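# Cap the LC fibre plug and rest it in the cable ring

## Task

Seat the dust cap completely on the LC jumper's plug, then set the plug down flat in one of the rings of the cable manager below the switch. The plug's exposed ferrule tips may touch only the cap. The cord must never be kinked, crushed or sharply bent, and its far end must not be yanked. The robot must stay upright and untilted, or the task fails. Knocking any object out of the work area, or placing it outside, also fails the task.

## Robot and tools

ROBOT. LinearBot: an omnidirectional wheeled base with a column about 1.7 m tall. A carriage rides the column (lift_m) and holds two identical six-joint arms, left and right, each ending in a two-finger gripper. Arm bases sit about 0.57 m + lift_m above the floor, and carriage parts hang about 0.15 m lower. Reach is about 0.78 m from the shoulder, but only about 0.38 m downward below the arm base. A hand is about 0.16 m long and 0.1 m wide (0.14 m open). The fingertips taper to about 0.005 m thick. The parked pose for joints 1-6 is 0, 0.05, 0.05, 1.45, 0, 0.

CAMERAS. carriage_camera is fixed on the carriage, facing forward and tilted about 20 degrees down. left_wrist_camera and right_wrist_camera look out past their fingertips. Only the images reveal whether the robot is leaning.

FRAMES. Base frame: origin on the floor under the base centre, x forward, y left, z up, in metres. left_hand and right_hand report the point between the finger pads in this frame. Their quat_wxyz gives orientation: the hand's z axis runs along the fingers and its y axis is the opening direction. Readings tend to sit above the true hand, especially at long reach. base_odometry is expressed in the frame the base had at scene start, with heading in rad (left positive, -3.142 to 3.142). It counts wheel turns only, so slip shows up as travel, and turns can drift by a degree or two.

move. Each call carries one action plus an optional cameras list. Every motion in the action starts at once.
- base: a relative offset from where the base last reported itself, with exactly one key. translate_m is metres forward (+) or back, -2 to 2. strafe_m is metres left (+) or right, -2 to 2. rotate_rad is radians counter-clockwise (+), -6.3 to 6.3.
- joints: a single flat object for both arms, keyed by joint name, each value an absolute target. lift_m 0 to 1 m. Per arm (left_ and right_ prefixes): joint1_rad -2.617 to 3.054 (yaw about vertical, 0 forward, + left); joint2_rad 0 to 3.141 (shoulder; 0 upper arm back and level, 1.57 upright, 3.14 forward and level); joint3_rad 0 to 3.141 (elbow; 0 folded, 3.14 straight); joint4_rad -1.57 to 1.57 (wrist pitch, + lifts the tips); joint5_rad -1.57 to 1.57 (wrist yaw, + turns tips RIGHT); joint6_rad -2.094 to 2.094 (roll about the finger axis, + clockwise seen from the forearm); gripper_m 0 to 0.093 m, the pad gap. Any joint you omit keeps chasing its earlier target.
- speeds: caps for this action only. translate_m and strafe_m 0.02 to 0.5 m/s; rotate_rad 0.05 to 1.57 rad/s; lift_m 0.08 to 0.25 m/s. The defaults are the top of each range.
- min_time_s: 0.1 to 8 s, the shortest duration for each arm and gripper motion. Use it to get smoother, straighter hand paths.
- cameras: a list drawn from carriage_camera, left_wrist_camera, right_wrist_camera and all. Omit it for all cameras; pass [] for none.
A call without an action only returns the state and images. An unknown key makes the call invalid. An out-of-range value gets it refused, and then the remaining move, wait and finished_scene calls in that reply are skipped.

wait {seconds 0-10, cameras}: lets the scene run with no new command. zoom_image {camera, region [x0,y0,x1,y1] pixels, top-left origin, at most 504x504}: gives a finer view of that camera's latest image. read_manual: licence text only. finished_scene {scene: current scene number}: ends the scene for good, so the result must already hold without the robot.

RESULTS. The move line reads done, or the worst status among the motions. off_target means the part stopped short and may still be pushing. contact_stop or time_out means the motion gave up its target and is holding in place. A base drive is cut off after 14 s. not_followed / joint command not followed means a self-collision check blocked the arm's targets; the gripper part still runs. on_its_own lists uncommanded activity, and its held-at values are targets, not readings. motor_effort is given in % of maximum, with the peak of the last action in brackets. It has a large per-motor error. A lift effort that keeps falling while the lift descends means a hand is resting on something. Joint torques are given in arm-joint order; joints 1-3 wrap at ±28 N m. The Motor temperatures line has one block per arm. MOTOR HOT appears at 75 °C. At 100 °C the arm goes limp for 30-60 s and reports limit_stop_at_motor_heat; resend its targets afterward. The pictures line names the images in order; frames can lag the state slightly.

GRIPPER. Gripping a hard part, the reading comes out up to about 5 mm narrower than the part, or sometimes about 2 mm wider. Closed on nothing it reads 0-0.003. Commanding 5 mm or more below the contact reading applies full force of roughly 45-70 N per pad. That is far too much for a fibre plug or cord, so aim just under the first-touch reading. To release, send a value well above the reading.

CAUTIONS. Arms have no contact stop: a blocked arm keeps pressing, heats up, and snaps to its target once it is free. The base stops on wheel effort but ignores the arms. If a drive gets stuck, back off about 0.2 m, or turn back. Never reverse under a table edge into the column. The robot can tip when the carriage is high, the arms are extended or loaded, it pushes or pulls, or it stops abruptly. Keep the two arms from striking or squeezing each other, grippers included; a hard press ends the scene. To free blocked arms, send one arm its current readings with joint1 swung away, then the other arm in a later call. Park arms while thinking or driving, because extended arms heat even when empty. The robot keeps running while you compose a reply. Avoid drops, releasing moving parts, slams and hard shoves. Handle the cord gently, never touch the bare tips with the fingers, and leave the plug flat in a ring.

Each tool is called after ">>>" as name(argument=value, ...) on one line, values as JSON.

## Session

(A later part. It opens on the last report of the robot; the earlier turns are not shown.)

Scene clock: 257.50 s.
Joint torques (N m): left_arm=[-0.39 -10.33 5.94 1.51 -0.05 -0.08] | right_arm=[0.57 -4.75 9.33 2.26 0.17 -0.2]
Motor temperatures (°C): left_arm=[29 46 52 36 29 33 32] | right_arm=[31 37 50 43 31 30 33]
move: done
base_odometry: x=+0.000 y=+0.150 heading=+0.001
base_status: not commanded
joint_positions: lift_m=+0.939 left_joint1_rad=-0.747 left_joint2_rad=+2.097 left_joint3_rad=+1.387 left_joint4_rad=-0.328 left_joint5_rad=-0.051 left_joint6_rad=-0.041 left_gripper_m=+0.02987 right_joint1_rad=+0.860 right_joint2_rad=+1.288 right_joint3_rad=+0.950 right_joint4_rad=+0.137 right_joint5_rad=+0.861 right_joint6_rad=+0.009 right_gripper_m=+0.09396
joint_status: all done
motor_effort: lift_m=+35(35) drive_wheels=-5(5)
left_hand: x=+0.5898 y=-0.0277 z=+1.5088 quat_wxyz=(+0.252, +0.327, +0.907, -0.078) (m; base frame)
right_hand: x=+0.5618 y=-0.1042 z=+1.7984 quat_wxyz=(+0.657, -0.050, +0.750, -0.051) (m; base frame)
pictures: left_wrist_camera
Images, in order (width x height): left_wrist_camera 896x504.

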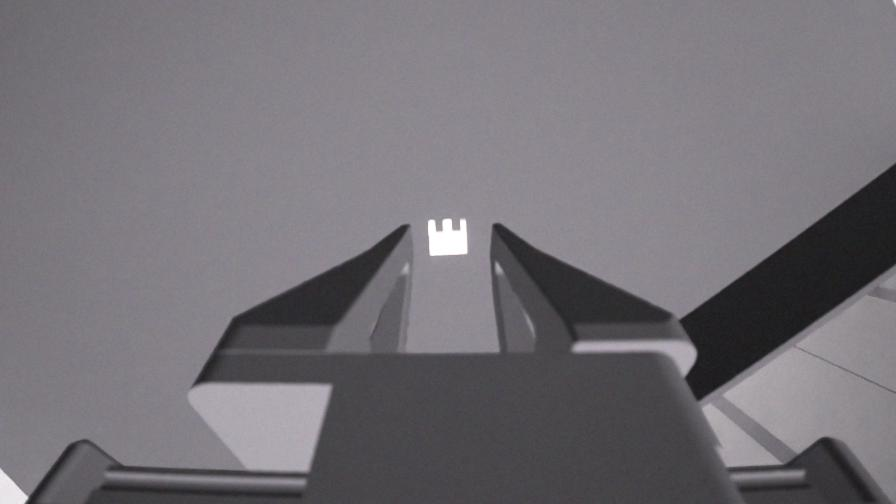

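>>> move(joints={"left_joint1_rad": -0.747, "left_joint2_rad": 2.088, "left_joint3_rad": 1.335, "left_joint4_rad": -0.305}, min_time_s=1, cameras=["left_wrist_camera"])

>>> zoom_image(camera="left_wrist_camera", region=[370, 130, 530, 290])

Scene clock: 265.50 s.
Joint torques (N m): left_arm=[0.02 -11.06 4.89 1.26 -0.05 -0.07] | right_arm=[0.55 -4.74 9.33 2.27 0.17 -0.2]
Motor temperatures (°C): left_arm=[29 47 51 36 29 33 32] | right_arm=[31 37 50 43 31 30 33]
move: done
base_odometry: x=+0.000 y=+0.150 heading=+0.001
base_status: not commanded
joint_positions: lift_m=+0.939 left_joint1_rad=-0.747 left_joint2_rad=+2.097 left_joint3_rad=+1.361 left_joint4_rad=-0.297 left_joint5_rad=-0.051 left_joint6_rad=-0.041 left_gripper_m=+0.02987 right_joint1_rad=+0.860 right_joint2_rad=+1.288 right_joint3_rad=+0.950 right_joint4_rad=+0.137 right_joint5_rad=+0.861 right_joint6_rad=+0.009 right_gripper_m=+0.09396
joint_status: all done
motor_effort: lift_m=+35(35) drive_wheels=-3(6)
left_hand: x=+0.5885 y=-0.0266 z=+1.5040 quat_wxyz=(+0.255, +0.327, +0.907, -0.079) (m; base frame)
right_hand: x=+0.5618 y=-0.1042 z=+1.7984 quat_wxyz=(+0.657, -0.050, +0.750, -0.051) (m; base frame)
pictures: left_wrist_camera
Images, in order (width x height): left_wrist_camera 896x504.

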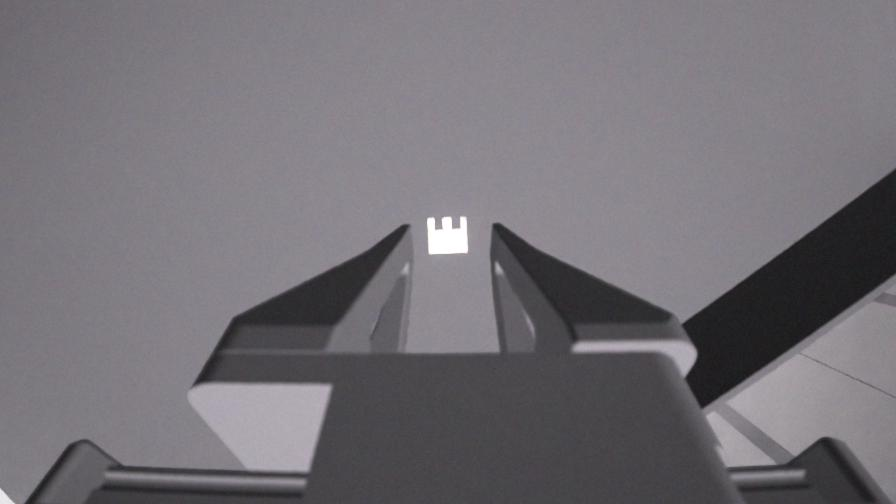

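Scaled by 3.150 from the camera's 896x504 image, which has a finer 1280x720 frame.

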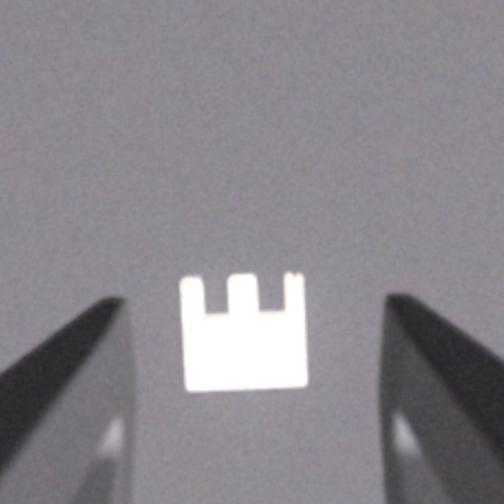

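>>> move(joints={"left_gripper_m": 0.010}, min_time_s=2, cameras=["left_wrist_camera"])

>>> zoom_image(camera="left_wrist_camera", region=[370, 130, 530, 290])

Scene clock: 273.07 s.
Joint torques (N m): left_arm=[0.03 -11.06 4.93 1.24 -0.05 -0.07] | right_arm=[0.57 -4.75 9.32 2.27 0.17 -0.2]
Motor temperatures (°C): left_arm=[29 48 50 36 29 33 32] | right_arm=[31 37 51 43 31 30 33]
move: done
base_odometry: x=+0.000 y=+0.150 heading=+0.001
base_status: not commanded
joint_positions: lift_m=+0.939 left_joint1_rad=-0.747 left_joint2_rad=+2.097 left_joint3_rad=+1.361 left_joint4_rad=-0.293 left_joint5_rad=-0.051 left_joint6_rad=-0.041 left_gripper_m=+0.01158 right_joint1_rad=+0.860 right_joint2_rad=+1.288 right_joint3_rad=+0.950 right_joint4_rad=+0.137 right_joint5_rad=+0.861 right_joint6_rad=+0.009 right_gripper_m=+0.09396
joint_status: all done
motor_effort: lift_m=+35(35) drive_wheels=-5(6)
left_hand: x=+0.5891 y=-0.0271 z=+1.5044 quat_wxyz=(+0.257, +0.326, +0.906, -0.080) (m; base frame)
right_hand: x=+0.5618 y=-0.1042 z=+1.7984 quat_wxyz=(+0.657, -0.050, +0.750, -0.051) (m; base frame)
pictures: left_wrist_camera
Images, in order (width x height): left_wrist_camera 896x504.

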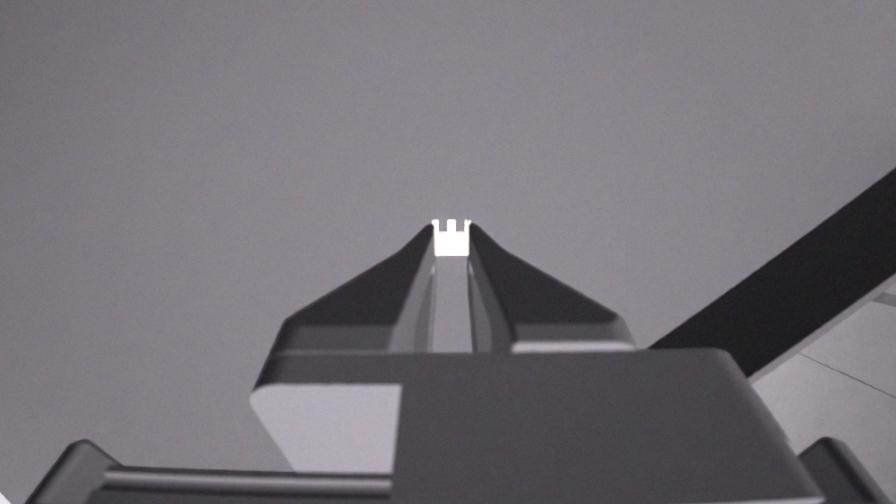

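Scaled by 3.150 from the camera's 896x504 image, which has a finer 1280x720 frame.

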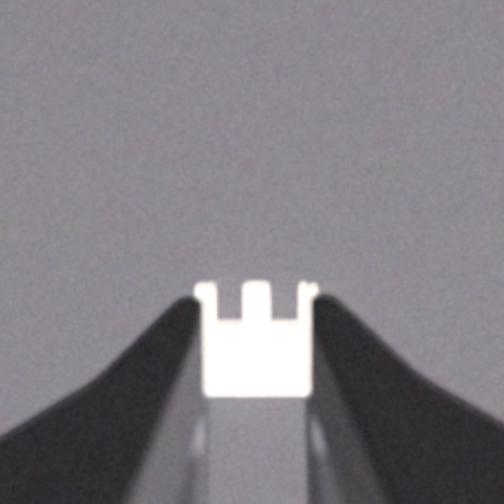

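>>> move(joints={"left_gripper_m": 0.0075, "lift_m": 0.965}, speeds={"lift_m": 0.08}, cameras=["left_wrist_camera"])

>>> zoom_image(camera="left_wrist_camera", region=[370, 130, 530, 290])

>>> move(joints={"left_joint1_rad": -0.2, "left_joint2_rad": 1.2, "left_joint3_rad": 1.0, "left_joint4_rad": -0.1, "left_joint5_rad": 0, "left_joint6_rad": 0, "lift_m": 0.9}, min_time_s=3, cameras=["carriage_camera", "left_wrist_camera", "right_wrist_camera"])

>>> zoom_image(camera="carriage_camera", region=[360, 150, 540, 260])

>>> zoom_image(camera="right_wrist_camera", region=[220, 40, 460, 220])

Scene clock: 300.43 s.
Joint torques (N m): left_arm=[0.02 -11.03 5.96 1.31 -0.06 -0.07] | right_arm=[0.57 -4.75 9.28 2.26 0.17 -0.2]
Motor temperatures (°C): left_arm=[29 51 48 36 29 33 33] | right_arm=[31 37 51 44 31 30 33]
move: off_target
base_odometry: x=+0.000 y=+0.150 heading=+0.001
base_status: not commanded
joint_positions: lift_m=+0.965 left_joint1_rad=-0.747 left_joint2_rad=+2.097 left_joint3_rad=+1.348 left_joint4_rad=-0.303 left_joint5_rad=-0.051 left_joint6_rad=-0.041 left_gripper_m=+0.01154 right_joint1_rad=+0.860 right_joint2_rad=+1.288 right_joint3_rad=+0.951 right_joint4_rad=+0.137 right_joint5_rad=+0.861 right_joint6_rad=+0.009 right_gripper_m=+0.09396
joint_status: left_gripper_m off_target (ended at +0.01154, target +0.00750); the others done
motor_effort: lift_m=+36(41) drive_wheels=-2(6)
left_hand: x=+0.5844 y=-0.0227 z=+1.5247 quat_wxyz=(+0.246, +0.328, +0.909, -0.076) (m; base frame)
right_hand: x=+0.5618 y=-0.1043 z=+1.8247 quat_wxyz=(+0.658, -0.050, +0.750, -0.051) (m; base frame)
pictures: left_wrist_camera
Images, in order (width x height): left_wrist_camera 896x504.

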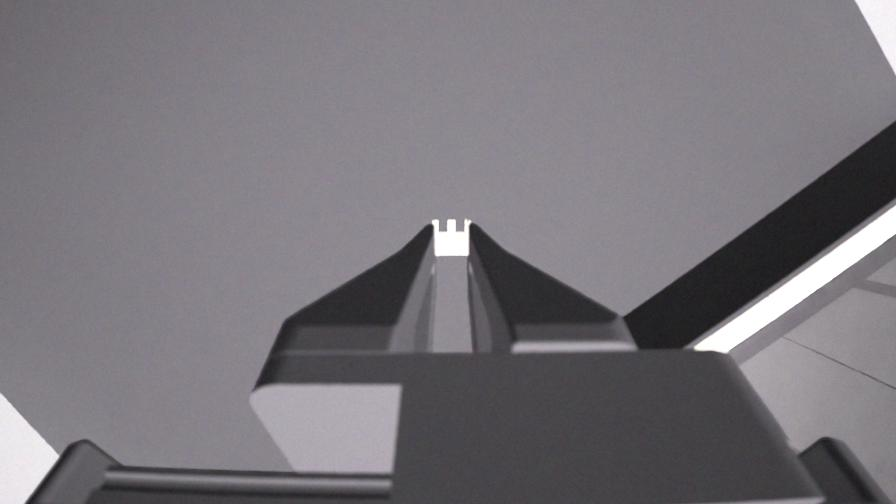

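Scaled by 3.150 from the camera's 896x504 image, which has a finer 1280x720 frame.

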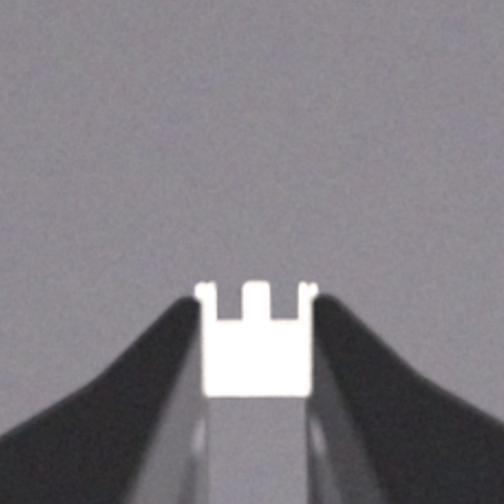

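Scene clock: 303.73 s.
Joint torques (N m): left_arm=[0.7 -5.94 6.99 2.34 0.18 0.12] | right_arm=[0.53 -4.86 9.14 2.34 0.16 -0.19]
Motor temperatures (°C): left_arm=[29 51 48 36 29 33 33] | right_arm=[31 37 51 44 31 30 33]
move: done
base_odometry: x=+0.000 y=+0.150 heading=+0.001
base_status: not commanded
joint_positions: lift_m=+0.900 left_joint1_rad=-0.208 left_joint2_rad=+1.222 left_joint3_rad=+1.017 left_joint4_rad=-0.117 left_joint5_rad=-0.013 left_joint6_rad=-0.011 left_gripper_m=+0.01154 right_joint1_rad=+0.860 right_joint2_rad=+1.289 right_joint3_rad=+0.953 right_joint4_rad=+0.130 right_joint5_rad=+0.862 right_joint6_rad=+0.008 right_gripper_m=+0.09396
joint_status: all done
motor_effort: lift_m=+32(33) drive_wheels=+6(7)
left_hand: x=+0.6219 y=+0.2236 z=+1.7472 quat_wxyz=(+0.582, +0.076, +0.808, -0.059) (m; base frame)
right_hand: x=+0.5619 y=-0.1044 z=+1.7591 quat_wxyz=(+0.656, -0.051, +0.751, -0.053) (m; base frame)
pictures: carriage_camera, left_wrist_camera, right_wrist_camera
Images, in order (width x height): carriage_camera 896x504, left_wrist_camera 896x504, right_wrist_camera 896x504.

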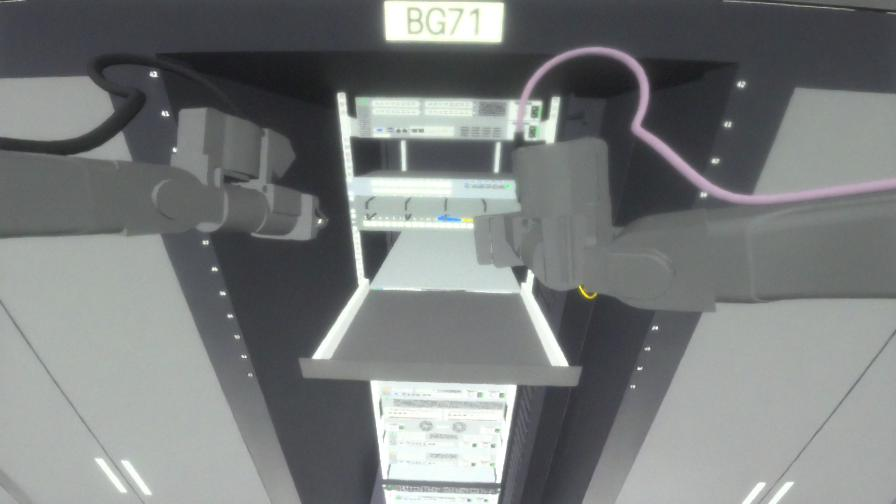

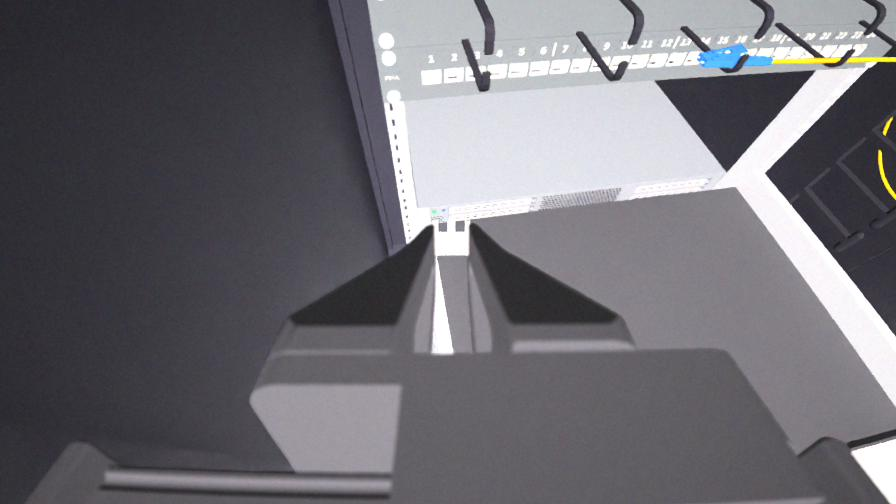

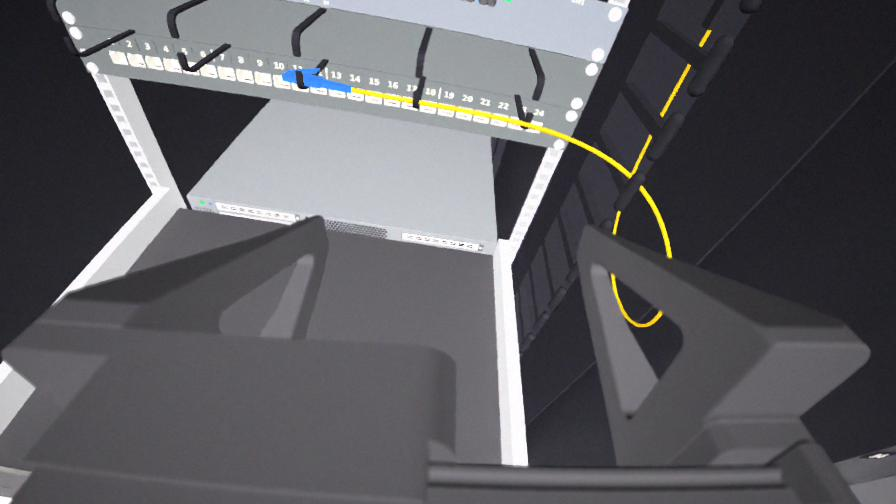

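Scaled by 2.800 from the camera's 896x504 image, which has a finer 1280x720 frame.

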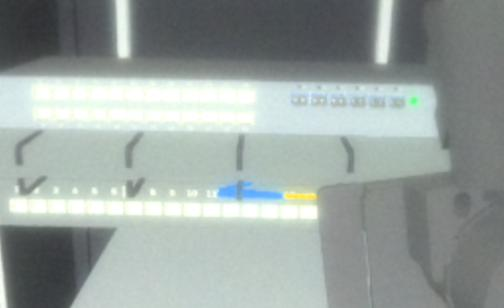

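Scaled by 2.100 from the camera's 896x504 image, which has a finer 1280x720 frame.

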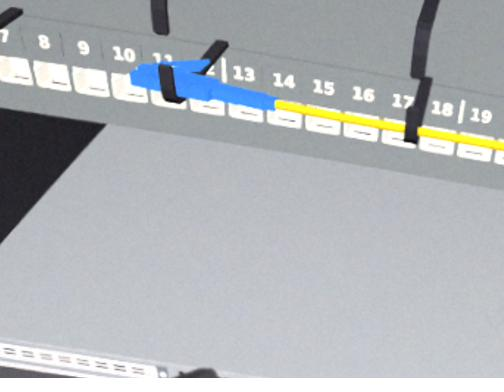

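>>> zoom_image(camera="left_wrist_camera", region=[670, 10, 800, 90])

>>> zoom_image(camera="left_wrist_camera", region=[410, 200, 490, 270])

Scaled by 3.877 from the camera's 896x504 image, which has a finer 1280x720 frame.

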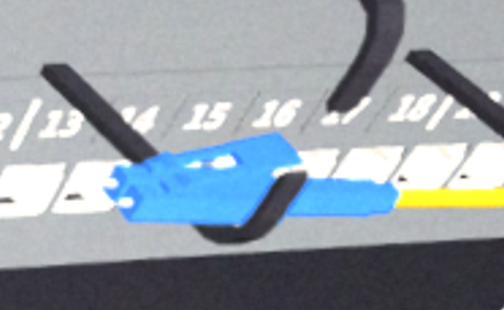

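Scaled by 6.300 from the camera's 896x504 image, which has a finer 1280x720 frame.

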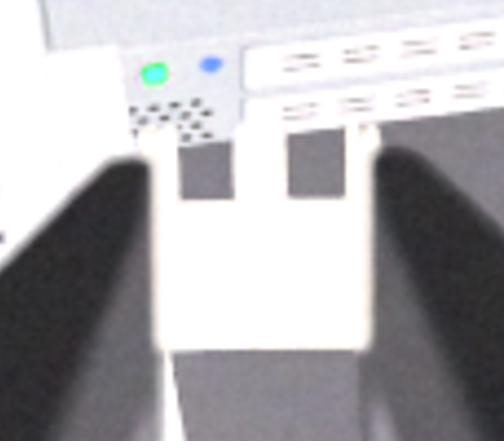

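>>> move(joints={"right_joint1_rad": 0.785, "right_joint2_rad": 1.884, "right_joint3_rad": 1.34, "right_joint4_rad": 0.55, "right_joint5_rad": 0.785, "right_joint6_rad": 1.565, "right_gripper_m": 0.04}, min_time_s=2.5)

>>> zoom_image(camera="right_wrist_camera", region=[330, 30, 570, 270])

>>> zoom_image(camera="left_wrist_camera", region=[600, 0, 896, 220])

Scene clock: 337.30 s.
Joint torques (N m): left_arm=[0.7 -5.93 6.97 2.32 0.16 0.12] | right_arm=[-0.64 -9.05 9.83 2.3 -0.09 -0.1]
Motor temperatures (°C): left_arm=[29 45 49 42 29 33 34] | right_arm=[31 37 50 44 31 30 33]
move: done
base_odometry: x=+0.000 y=+0.150 heading=+0.001
base_status: not commanded
joint_positions: lift_m=+0.900 left_joint1_rad=-0.208 left_joint2_rad=+1.222 left_joint3_rad=+1.017 left_joint4_rad=-0.115 left_joint5_rad=-0.011 left_joint6_rad=-0.010 left_gripper_m=+0.01154 right_joint1_rad=+0.791 right_joint2_rad=+1.865 right_joint3_rad=+1.314 right_joint4_rad=+0.548 right_joint5_rad=+0.795 right_joint6_rad=+1.553 right_gripper_m=+0.04013
joint_status: all done
motor_effort: lift_m=+32(33) drive_wheels=+5(9)
left_hand: x=+0.6219 y=+0.2232 z=+1.7477 quat_wxyz=(+0.583, +0.076, +0.807, -0.059) (m; base frame)
right_hand: x=+0.6759 y=-0.0154 z=+1.7428 quat_wxyz=(+0.505, +0.496, +0.505, +0.494) (m; base frame)
pictures: carriage_camera, left_wrist_camera, right_wrist_camera
Images, in order (width x height): carriage_camera 896x504, left_wrist_camera 896x504, right_wrist_camera 896x504.

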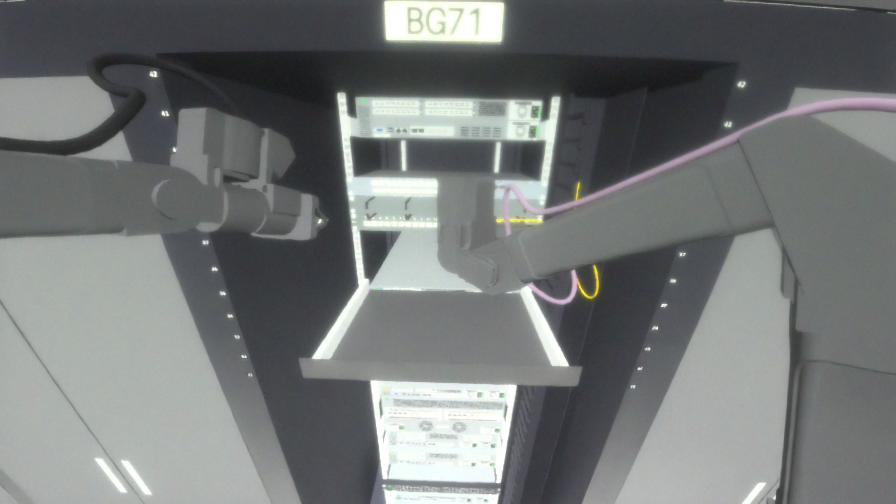

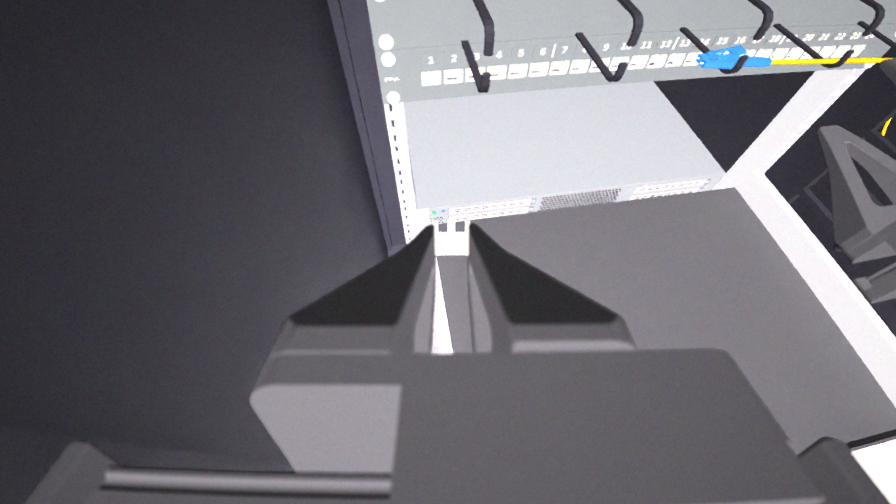

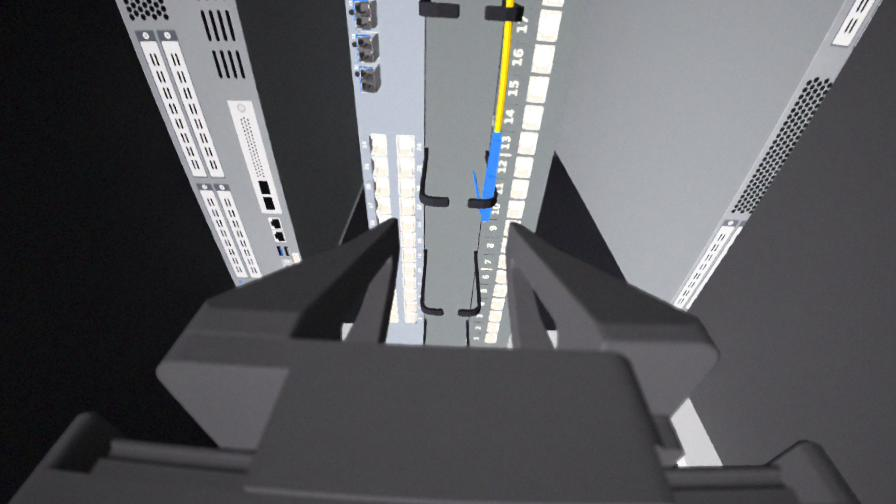

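Scaled by 2.100 from the camera's 896x504 image, which has a finer 1280x720 frame.

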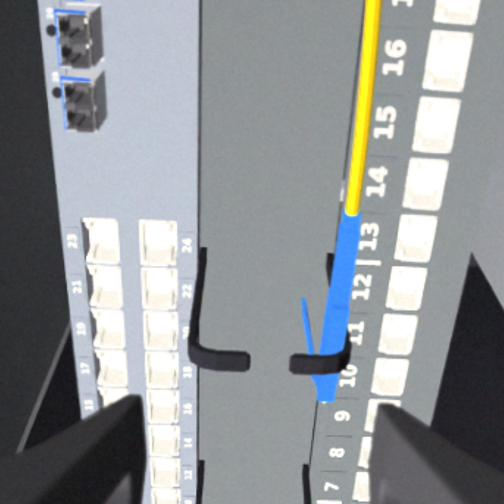

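Scaled by 1.703 from the camera's 896x504 image, which has a finer 1280x720 frame.

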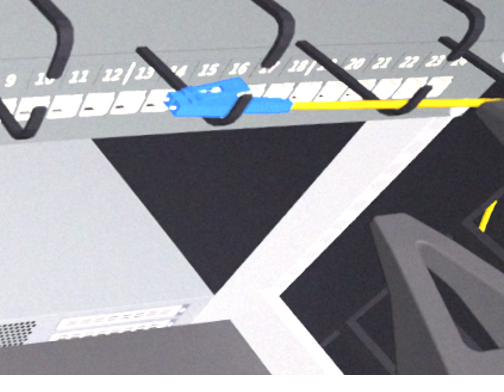

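>>> move(joints={"lift_m": 0.882, "right_joint1_rad": 0.732, "right_joint2_rad": 1.953, "right_joint3_rad": 1.428, "right_joint4_rad": 0.532, "right_joint5_rad": 0.728, "right_joint6_rad": 1.578, "right_gripper_m": 0.03}, min_time_s=2, cameras=["right_wrist_camera", "left_wrist_camera"])

>>> zoom_image(camera="right_wrist_camera", region=[370, 90, 570, 290])

>>> zoom_image(camera="left_wrist_camera", region=[646, 0, 896, 180])

Scene clock: 352.87 s.
Joint torques (N m): left_arm=[0.73 -5.42 7.62 2.26 0.16 0.11] | right_arm=[-0.66 -9.62 9.95 2.11 -0.08 -0.09]
Motor temperatures (°C): left_arm=[29 44 49 43 29 33 34] | right_arm=[31 39 52 44 31 30 33]
move: done
base_odometry: x=+0.000 y=+0.150 heading=+0.001
base_status: not commanded
joint_positions: lift_m=+0.882 left_joint1_rad=-0.208 left_joint2_rad=+1.216 left_joint3_rad=+1.010 left_joint4_rad=-0.110 left_joint5_rad=-0.011 left_joint6_rad=-0.010 left_gripper_m=+0.01154 right_joint1_rad=+0.738 right_joint2_rad=+1.933 right_joint3_rad=+1.402 right_joint4_rad=+0.549 right_joint5_rad=+0.738 right_joint6_rad=+1.567 right_gripper_m=+0.03014
joint_status: all done
motor_effort: lift_m=+35(36) drive_wheels=+4(7)
left_hand: x=+0.6208 y=+0.2235 z=+1.7295 quat_wxyz=(+0.584, +0.076, +0.806, -0.059) (m; base frame)
right_hand: x=+0.7047 y=-0.0183 z=+1.7279 quat_wxyz=(+0.501, +0.499, +0.494, +0.505) (m; base frame)
pictures: left_wrist_camera, right_wrist_camera
Images, in order (width x height): left_wrist_camera 896x504, right_wrist_camera 896x504.

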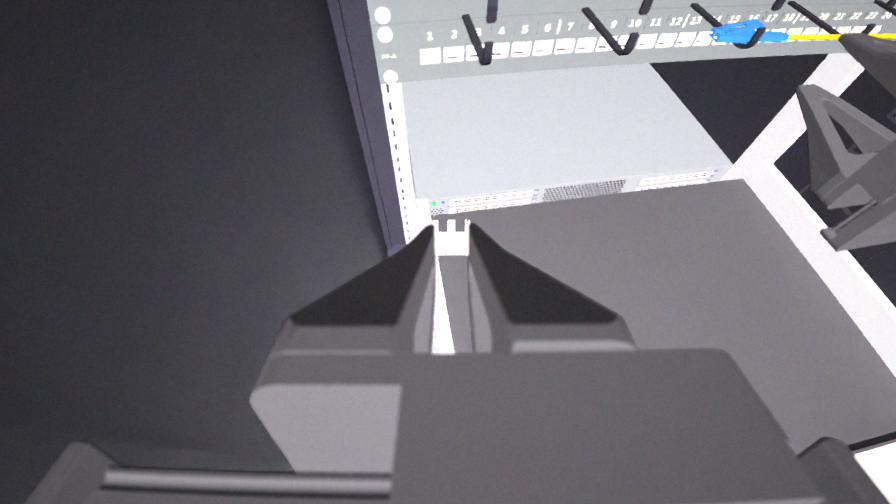

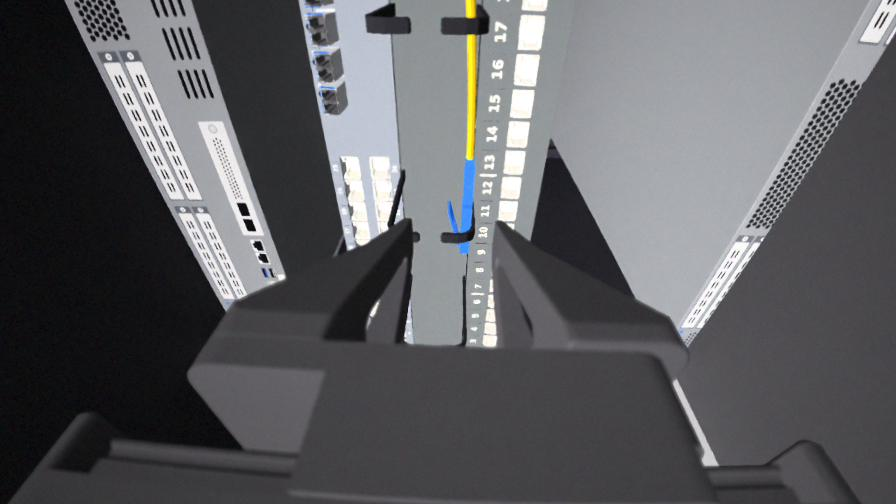

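Scaled by 2.520 from the camera's 896x504 image, which has a finer 1280x720 frame.

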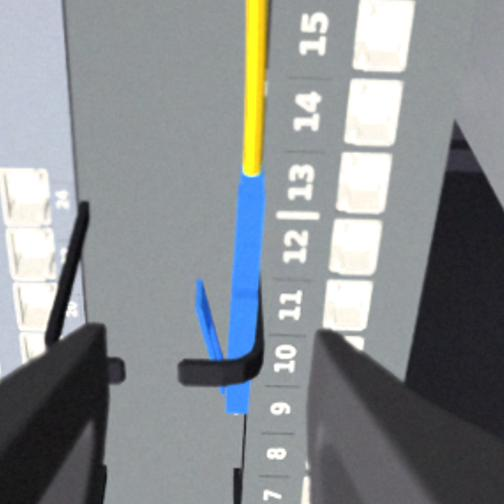

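Scaled by 2.016 from the camera's 896x504 image, which has a finer 1280x720 frame.

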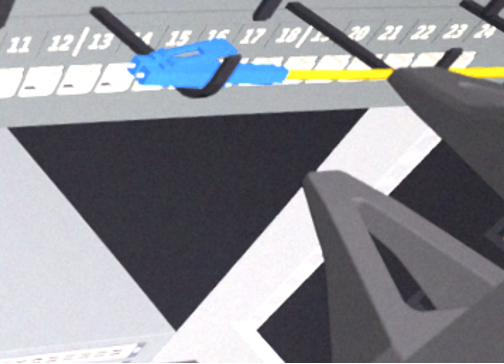

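>>> move(joints={"lift_m": 0.877, "right_joint1_rad": 0.701, "right_joint2_rad": 2.013, "right_joint3_rad": 1.505, "right_joint4_rad": 0.50, "right_joint5_rad": 0.698, "right_joint6_rad": 1.58, "right_gripper_m": 0.025}, min_time_s=2, cameras=["right_wrist_camera", "left_wrist_camera"])

>>> zoom_image(camera="right_wrist_camera", region=[370, 90, 570, 290])

>>> zoom_image(camera="left_wrist_camera", region=[646, 0, 896, 180])

Scene clock: 367.20 s.
Joint torques (N m): left_arm=[0.69 -5.33 7.62 2.23 0.15 0.11] | right_arm=[-0.68 -10.13 9.98 2.16 -0.08 -0.09]
Motor temperatures (°C): left_arm=[29 43 49 42 29 33 34] | right_arm=[31 41 53 45 31 30 33]
move: done
base_odometry: x=+0.000 y=+0.150 heading=+0.001
base_status: not commanded
joint_positions: lift_m=+0.877 left_joint1_rad=-0.208 left_joint2_rad=+1.215 left_joint3_rad=+1.010 left_joint4_rad=-0.108 left_joint5_rad=-0.011 left_joint6_rad=-0.010 left_gripper_m=+0.01154 right_joint1_rad=+0.707 right_joint2_rad=+1.992 right_joint3_rad=+1.479 right_joint4_rad=+0.517 right_joint5_rad=+0.708 right_joint6_rad=+1.569 right_gripper_m=+0.02514
joint_status: all done
motor_effort: lift_m=+34(35) drive_wheels=+3(8)
left_hand: x=+0.6208 y=+0.2235 z=+1.7253 quat_wxyz=(+0.585, +0.076, +0.805, -0.059) (m; base frame)
right_hand: x=+0.7253 y=-0.0180 z=+1.7183 quat_wxyz=(+0.501, +0.500, +0.499, +0.501) (m; base frame)
pictures: left_wrist_camera, right_wrist_camera
Images, in order (width x height): left_wrist_camera 896x504, right_wrist_camera 896x504.

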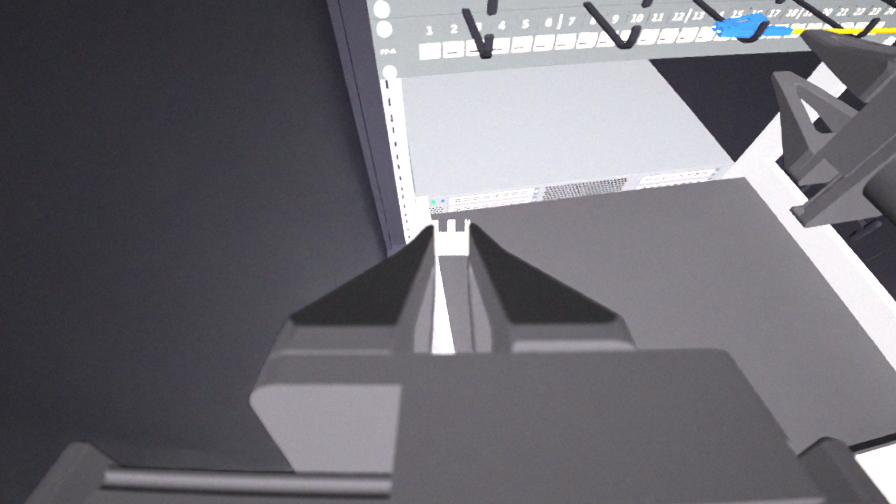

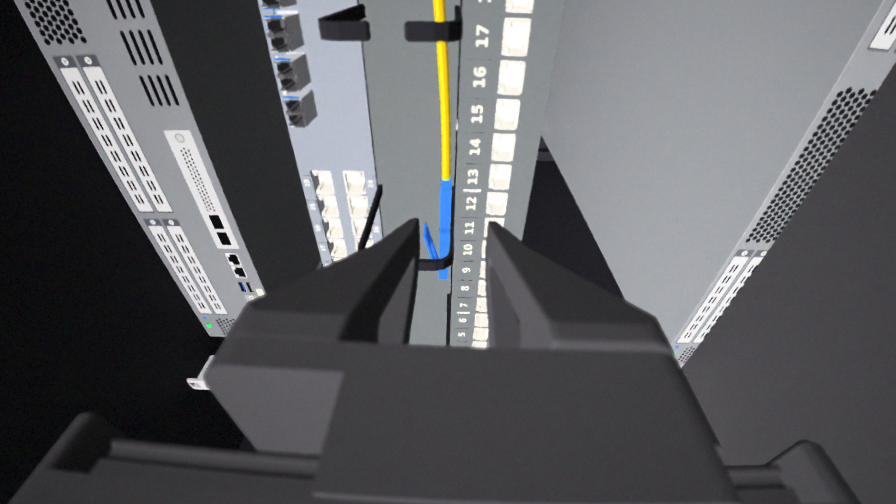

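Scaled by 2.520 from the camera's 896x504 image, which has a finer 1280x720 frame.

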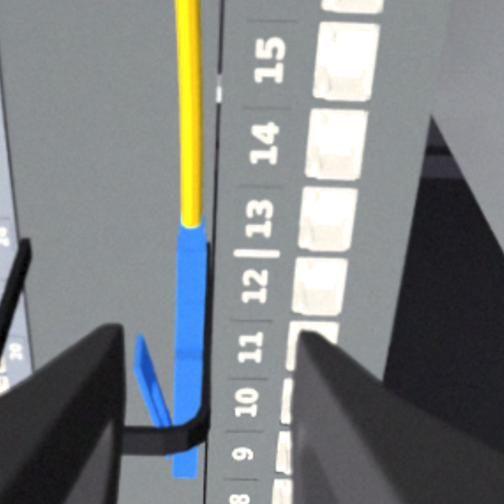

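Scaled by 2.016 from the camera's 896x504 image, which has a finer 1280x720 frame.

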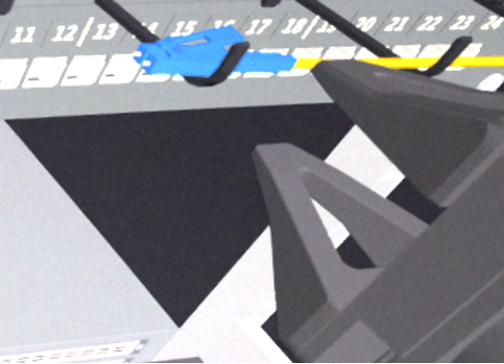

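>>> move(joints={"right_joint1_rad": 0.680, "right_joint2_rad": 2.077, "right_joint3_rad": 1.611, "right_joint4_rad": 0.455, "right_joint5_rad": 0.676, "right_joint6_rad": 1.58}, min_time_s=2, cameras=["right_wrist_camera", "left_wrist_camera"])

>>> zoom_image(camera="right_wrist_camera", region=[370, 130, 570, 330])

>>> zoom_image(camera="left_wrist_camera", region=[696, 0, 876, 120])

Scene clock: 387.97 s.
Joint torques (N m): left_arm=[0.66 -5.35 7.61 2.23 0.15 0.11] | right_arm=[-0.65 -10.69 10.13 2.18 -0.1 -0.09]
Motor temperatures (°C): left_arm=[29 43 49 42 29 33 34] | right_arm=[31 41 52 45 31 30 33]
move: done
base_odometry: x=+0.000 y=+0.150 heading=+0.001
base_status: not commanded
joint_positions: lift_m=+0.877 left_joint1_rad=-0.208 left_joint2_rad=+1.215 left_joint3_rad=+1.010 left_joint4_rad=-0.108 left_joint5_rad=-0.011 left_joint6_rad=-0.010 left_gripper_m=+0.01154 right_joint1_rad=+0.686 right_joint2_rad=+2.055 right_joint3_rad=+1.585 right_joint4_rad=+0.472 right_joint5_rad=+0.686 right_joint6_rad=+1.570 right_gripper_m=+0.02514
joint_status: all done
motor_effort: lift_m=+34(34) drive_wheels=+1(7)
left_hand: x=+0.6208 y=+0.2235 z=+1.7253 quat_wxyz=(+0.585, +0.076, +0.805, -0.059) (m; base frame)
right_hand: x=+0.7450 y=-0.0140 z=+1.7211 quat_wxyz=(+0.500, +0.500, +0.500, +0.500) (m; base frame)
pictures: left_wrist_camera, right_wrist_camera
Images, in order (width x height): left_wrist_camera 896x504, right_wrist_camera 896x504.

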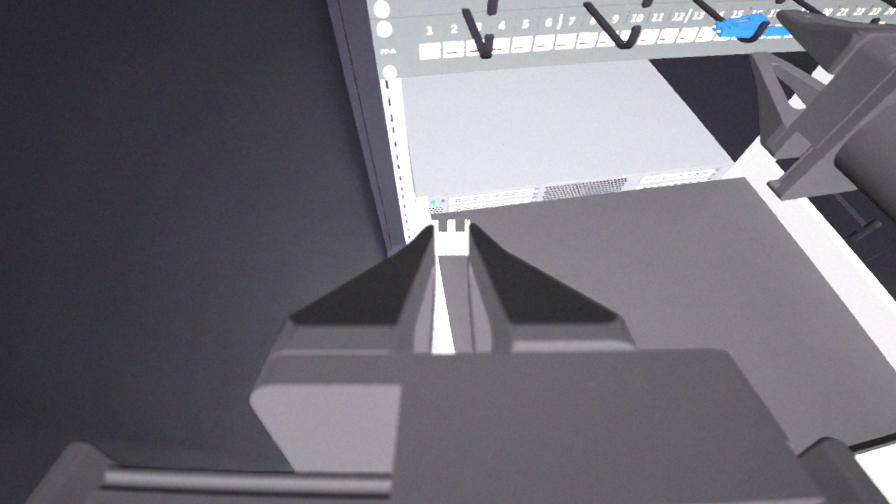

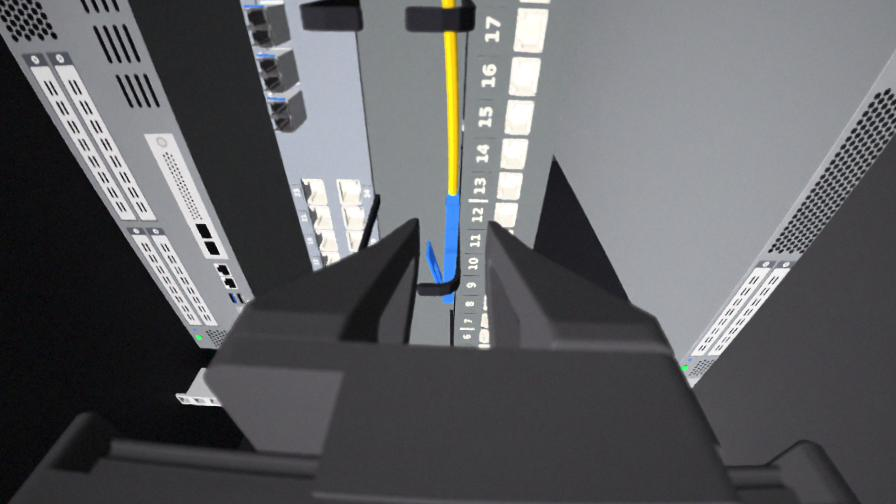

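Scaled by 2.520 from the camera's 896x504 image, which has a finer 1280x720 frame.

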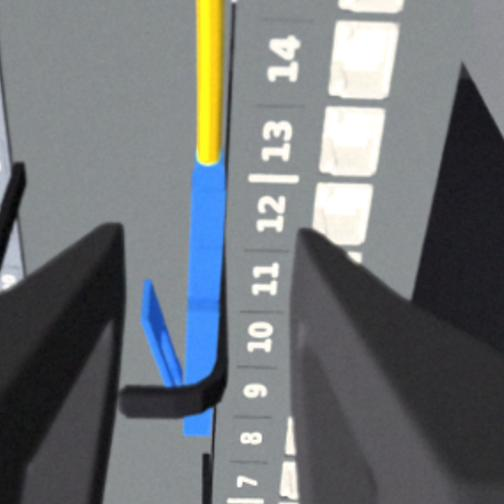

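Scaled by 2.800 from the camera's 896x504 image, which has a finer 1280x720 frame.

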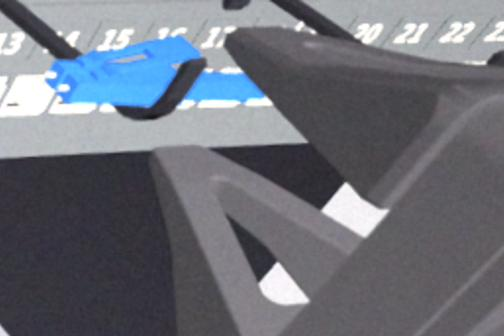

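>>> move(joints={"right_joint1_rad": 0.669, "right_joint2_rad": 2.101, "right_joint3_rad": 1.647, "right_joint4_rad": 0.442, "right_joint5_rad": 0.665, "right_joint6_rad": 1.58}, min_time_s=1.5, cameras=[])

>>> move(joints={"right_gripper_m": 0.010}, min_time_s=1.5, cameras=["right_wrist_camera", "left_wrist_camera"])

>>> zoom_image(camera="right_wrist_camera", region=[370, 130, 570, 330])

>>> zoom_image(camera="left_wrist_camera", region=[696, 0, 876, 120])

Scene clock: 399.73 s.
Joint torques (N m): left_arm=[0.7 -5.37 7.62 2.23 0.16 0.11] | right_arm=[-0.66 -10.88 10.11 2.15 -0.09 -0.1]
Motor temperatures (°C): left_arm=[29 43 49 42 29 33 34] | right_arm=[31 43 52 45 31 30 33]
move: done
base_odometry: x=+0.000 y=+0.150 heading=+0.001
base_status: not commanded
joint_positions: lift_m=+0.877 left_joint1_rad=-0.208 left_joint2_rad=+1.215 left_joint3_rad=+1.010 left_joint4_rad=-0.108 left_joint5_rad=-0.011 left_joint6_rad=-0.010 left_gripper_m=+0.01154 right_joint1_rad=+0.675 right_joint2_rad=+2.079 right_joint3_rad=+1.621 right_joint4_rad=+0.459 right_joint5_rad=+0.675 right_joint6_rad=+1.570 right_gripper_m=+0.02514
joint_status: all done
motor_effort: lift_m=+34(34) drive_wheels=+6(7)
left_hand: x=+0.6208 y=+0.2235 z=+1.7253 quat_wxyz=(+0.585, +0.076, +0.805, -0.059) (m; base frame)
right_hand: x=+0.7530 y=-0.0139 z=+1.7211 quat_wxyz=(+0.500, +0.500, +0.500, +0.500) (m; base frame)
pictures: none
No camera images: "cameras" was empty.

Scene clock: 401.53 s.
Joint torques (N m): left_arm=[0.68 -5.33 7.62 2.22 0.16 0.11] | right_arm=[-0.62 -10.91 10.06 2.18 -0.08 -0.1]
Motor temperatures (°C): left_arm=[29 43 49 42 29 33 34] | right_arm=[31 43 52 45 31 30 33]
move: done
base_odometry: x=+0.000 y=+0.150 heading=+0.001
base_status: not commanded
joint_positions: lift_m=+0.877 left_joint1_rad=-0.208 left_joint2_rad=+1.215 left_joint3_rad=+1.010 left_joint4_rad=-0.108 left_joint5_rad=-0.011 left_joint6_rad=-0.010 left_gripper_m=+0.01154 right_joint1_rad=+0.675 right_joint2_rad=+2.079 right_joint3_rad=+1.622 right_joint4_rad=+0.458 right_joint5_rad=+0.674 right_joint6_rad=+1.570 right_gripper_m=+0.01013
joint_status: all done
motor_effort: lift_m=+34(34) drive_wheels=+5(7)
left_hand: x=+0.6208 y=+0.2235 z=+1.7253 quat_wxyz=(+0.585, +0.076, +0.805, -0.059) (m; base frame)
right_hand: x=+0.7531 y=-0.0140 z=+1.7212 quat_wxyz=(+0.500, +0.499, +0.500, +0.500) (m; base frame)
pictures: left_wrist_camera, right_wrist_camera
Images, in order (width x height): left_wrist_camera 896x504, right_wrist_camera 896x504.

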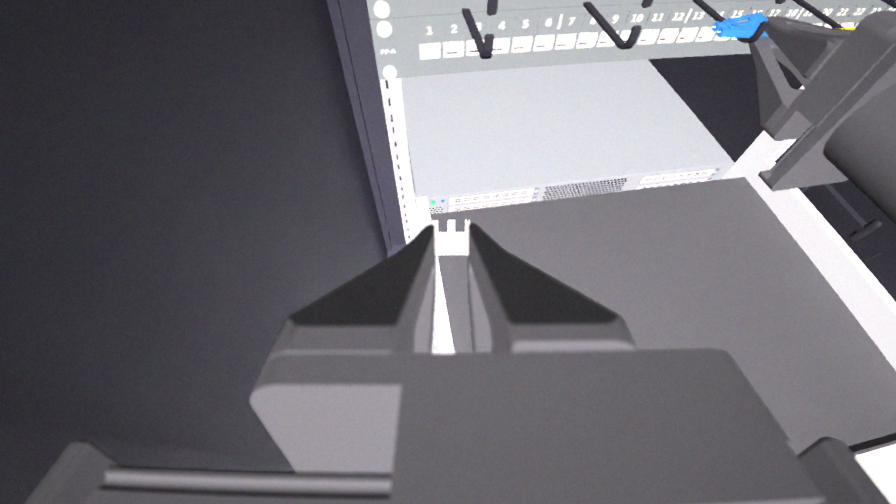

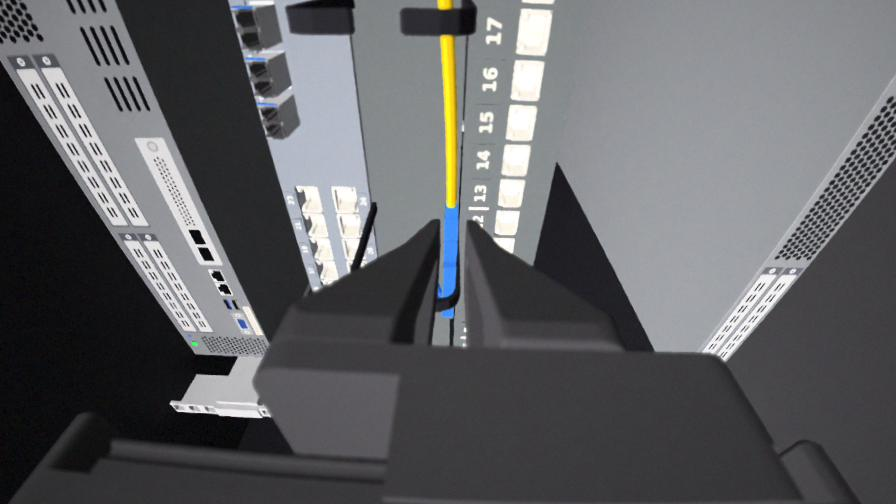

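Scaled by 2.520 from the camera's 896x504 image, which has a finer 1280x720 frame.

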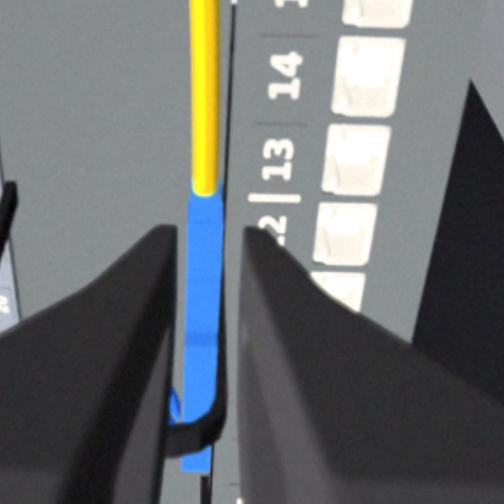

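Scaled by 2.800 from the camera's 896x504 image, which has a finer 1280x720 frame.

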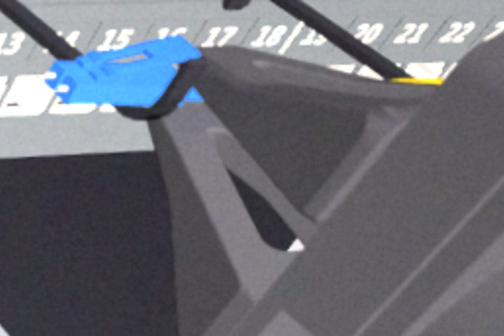

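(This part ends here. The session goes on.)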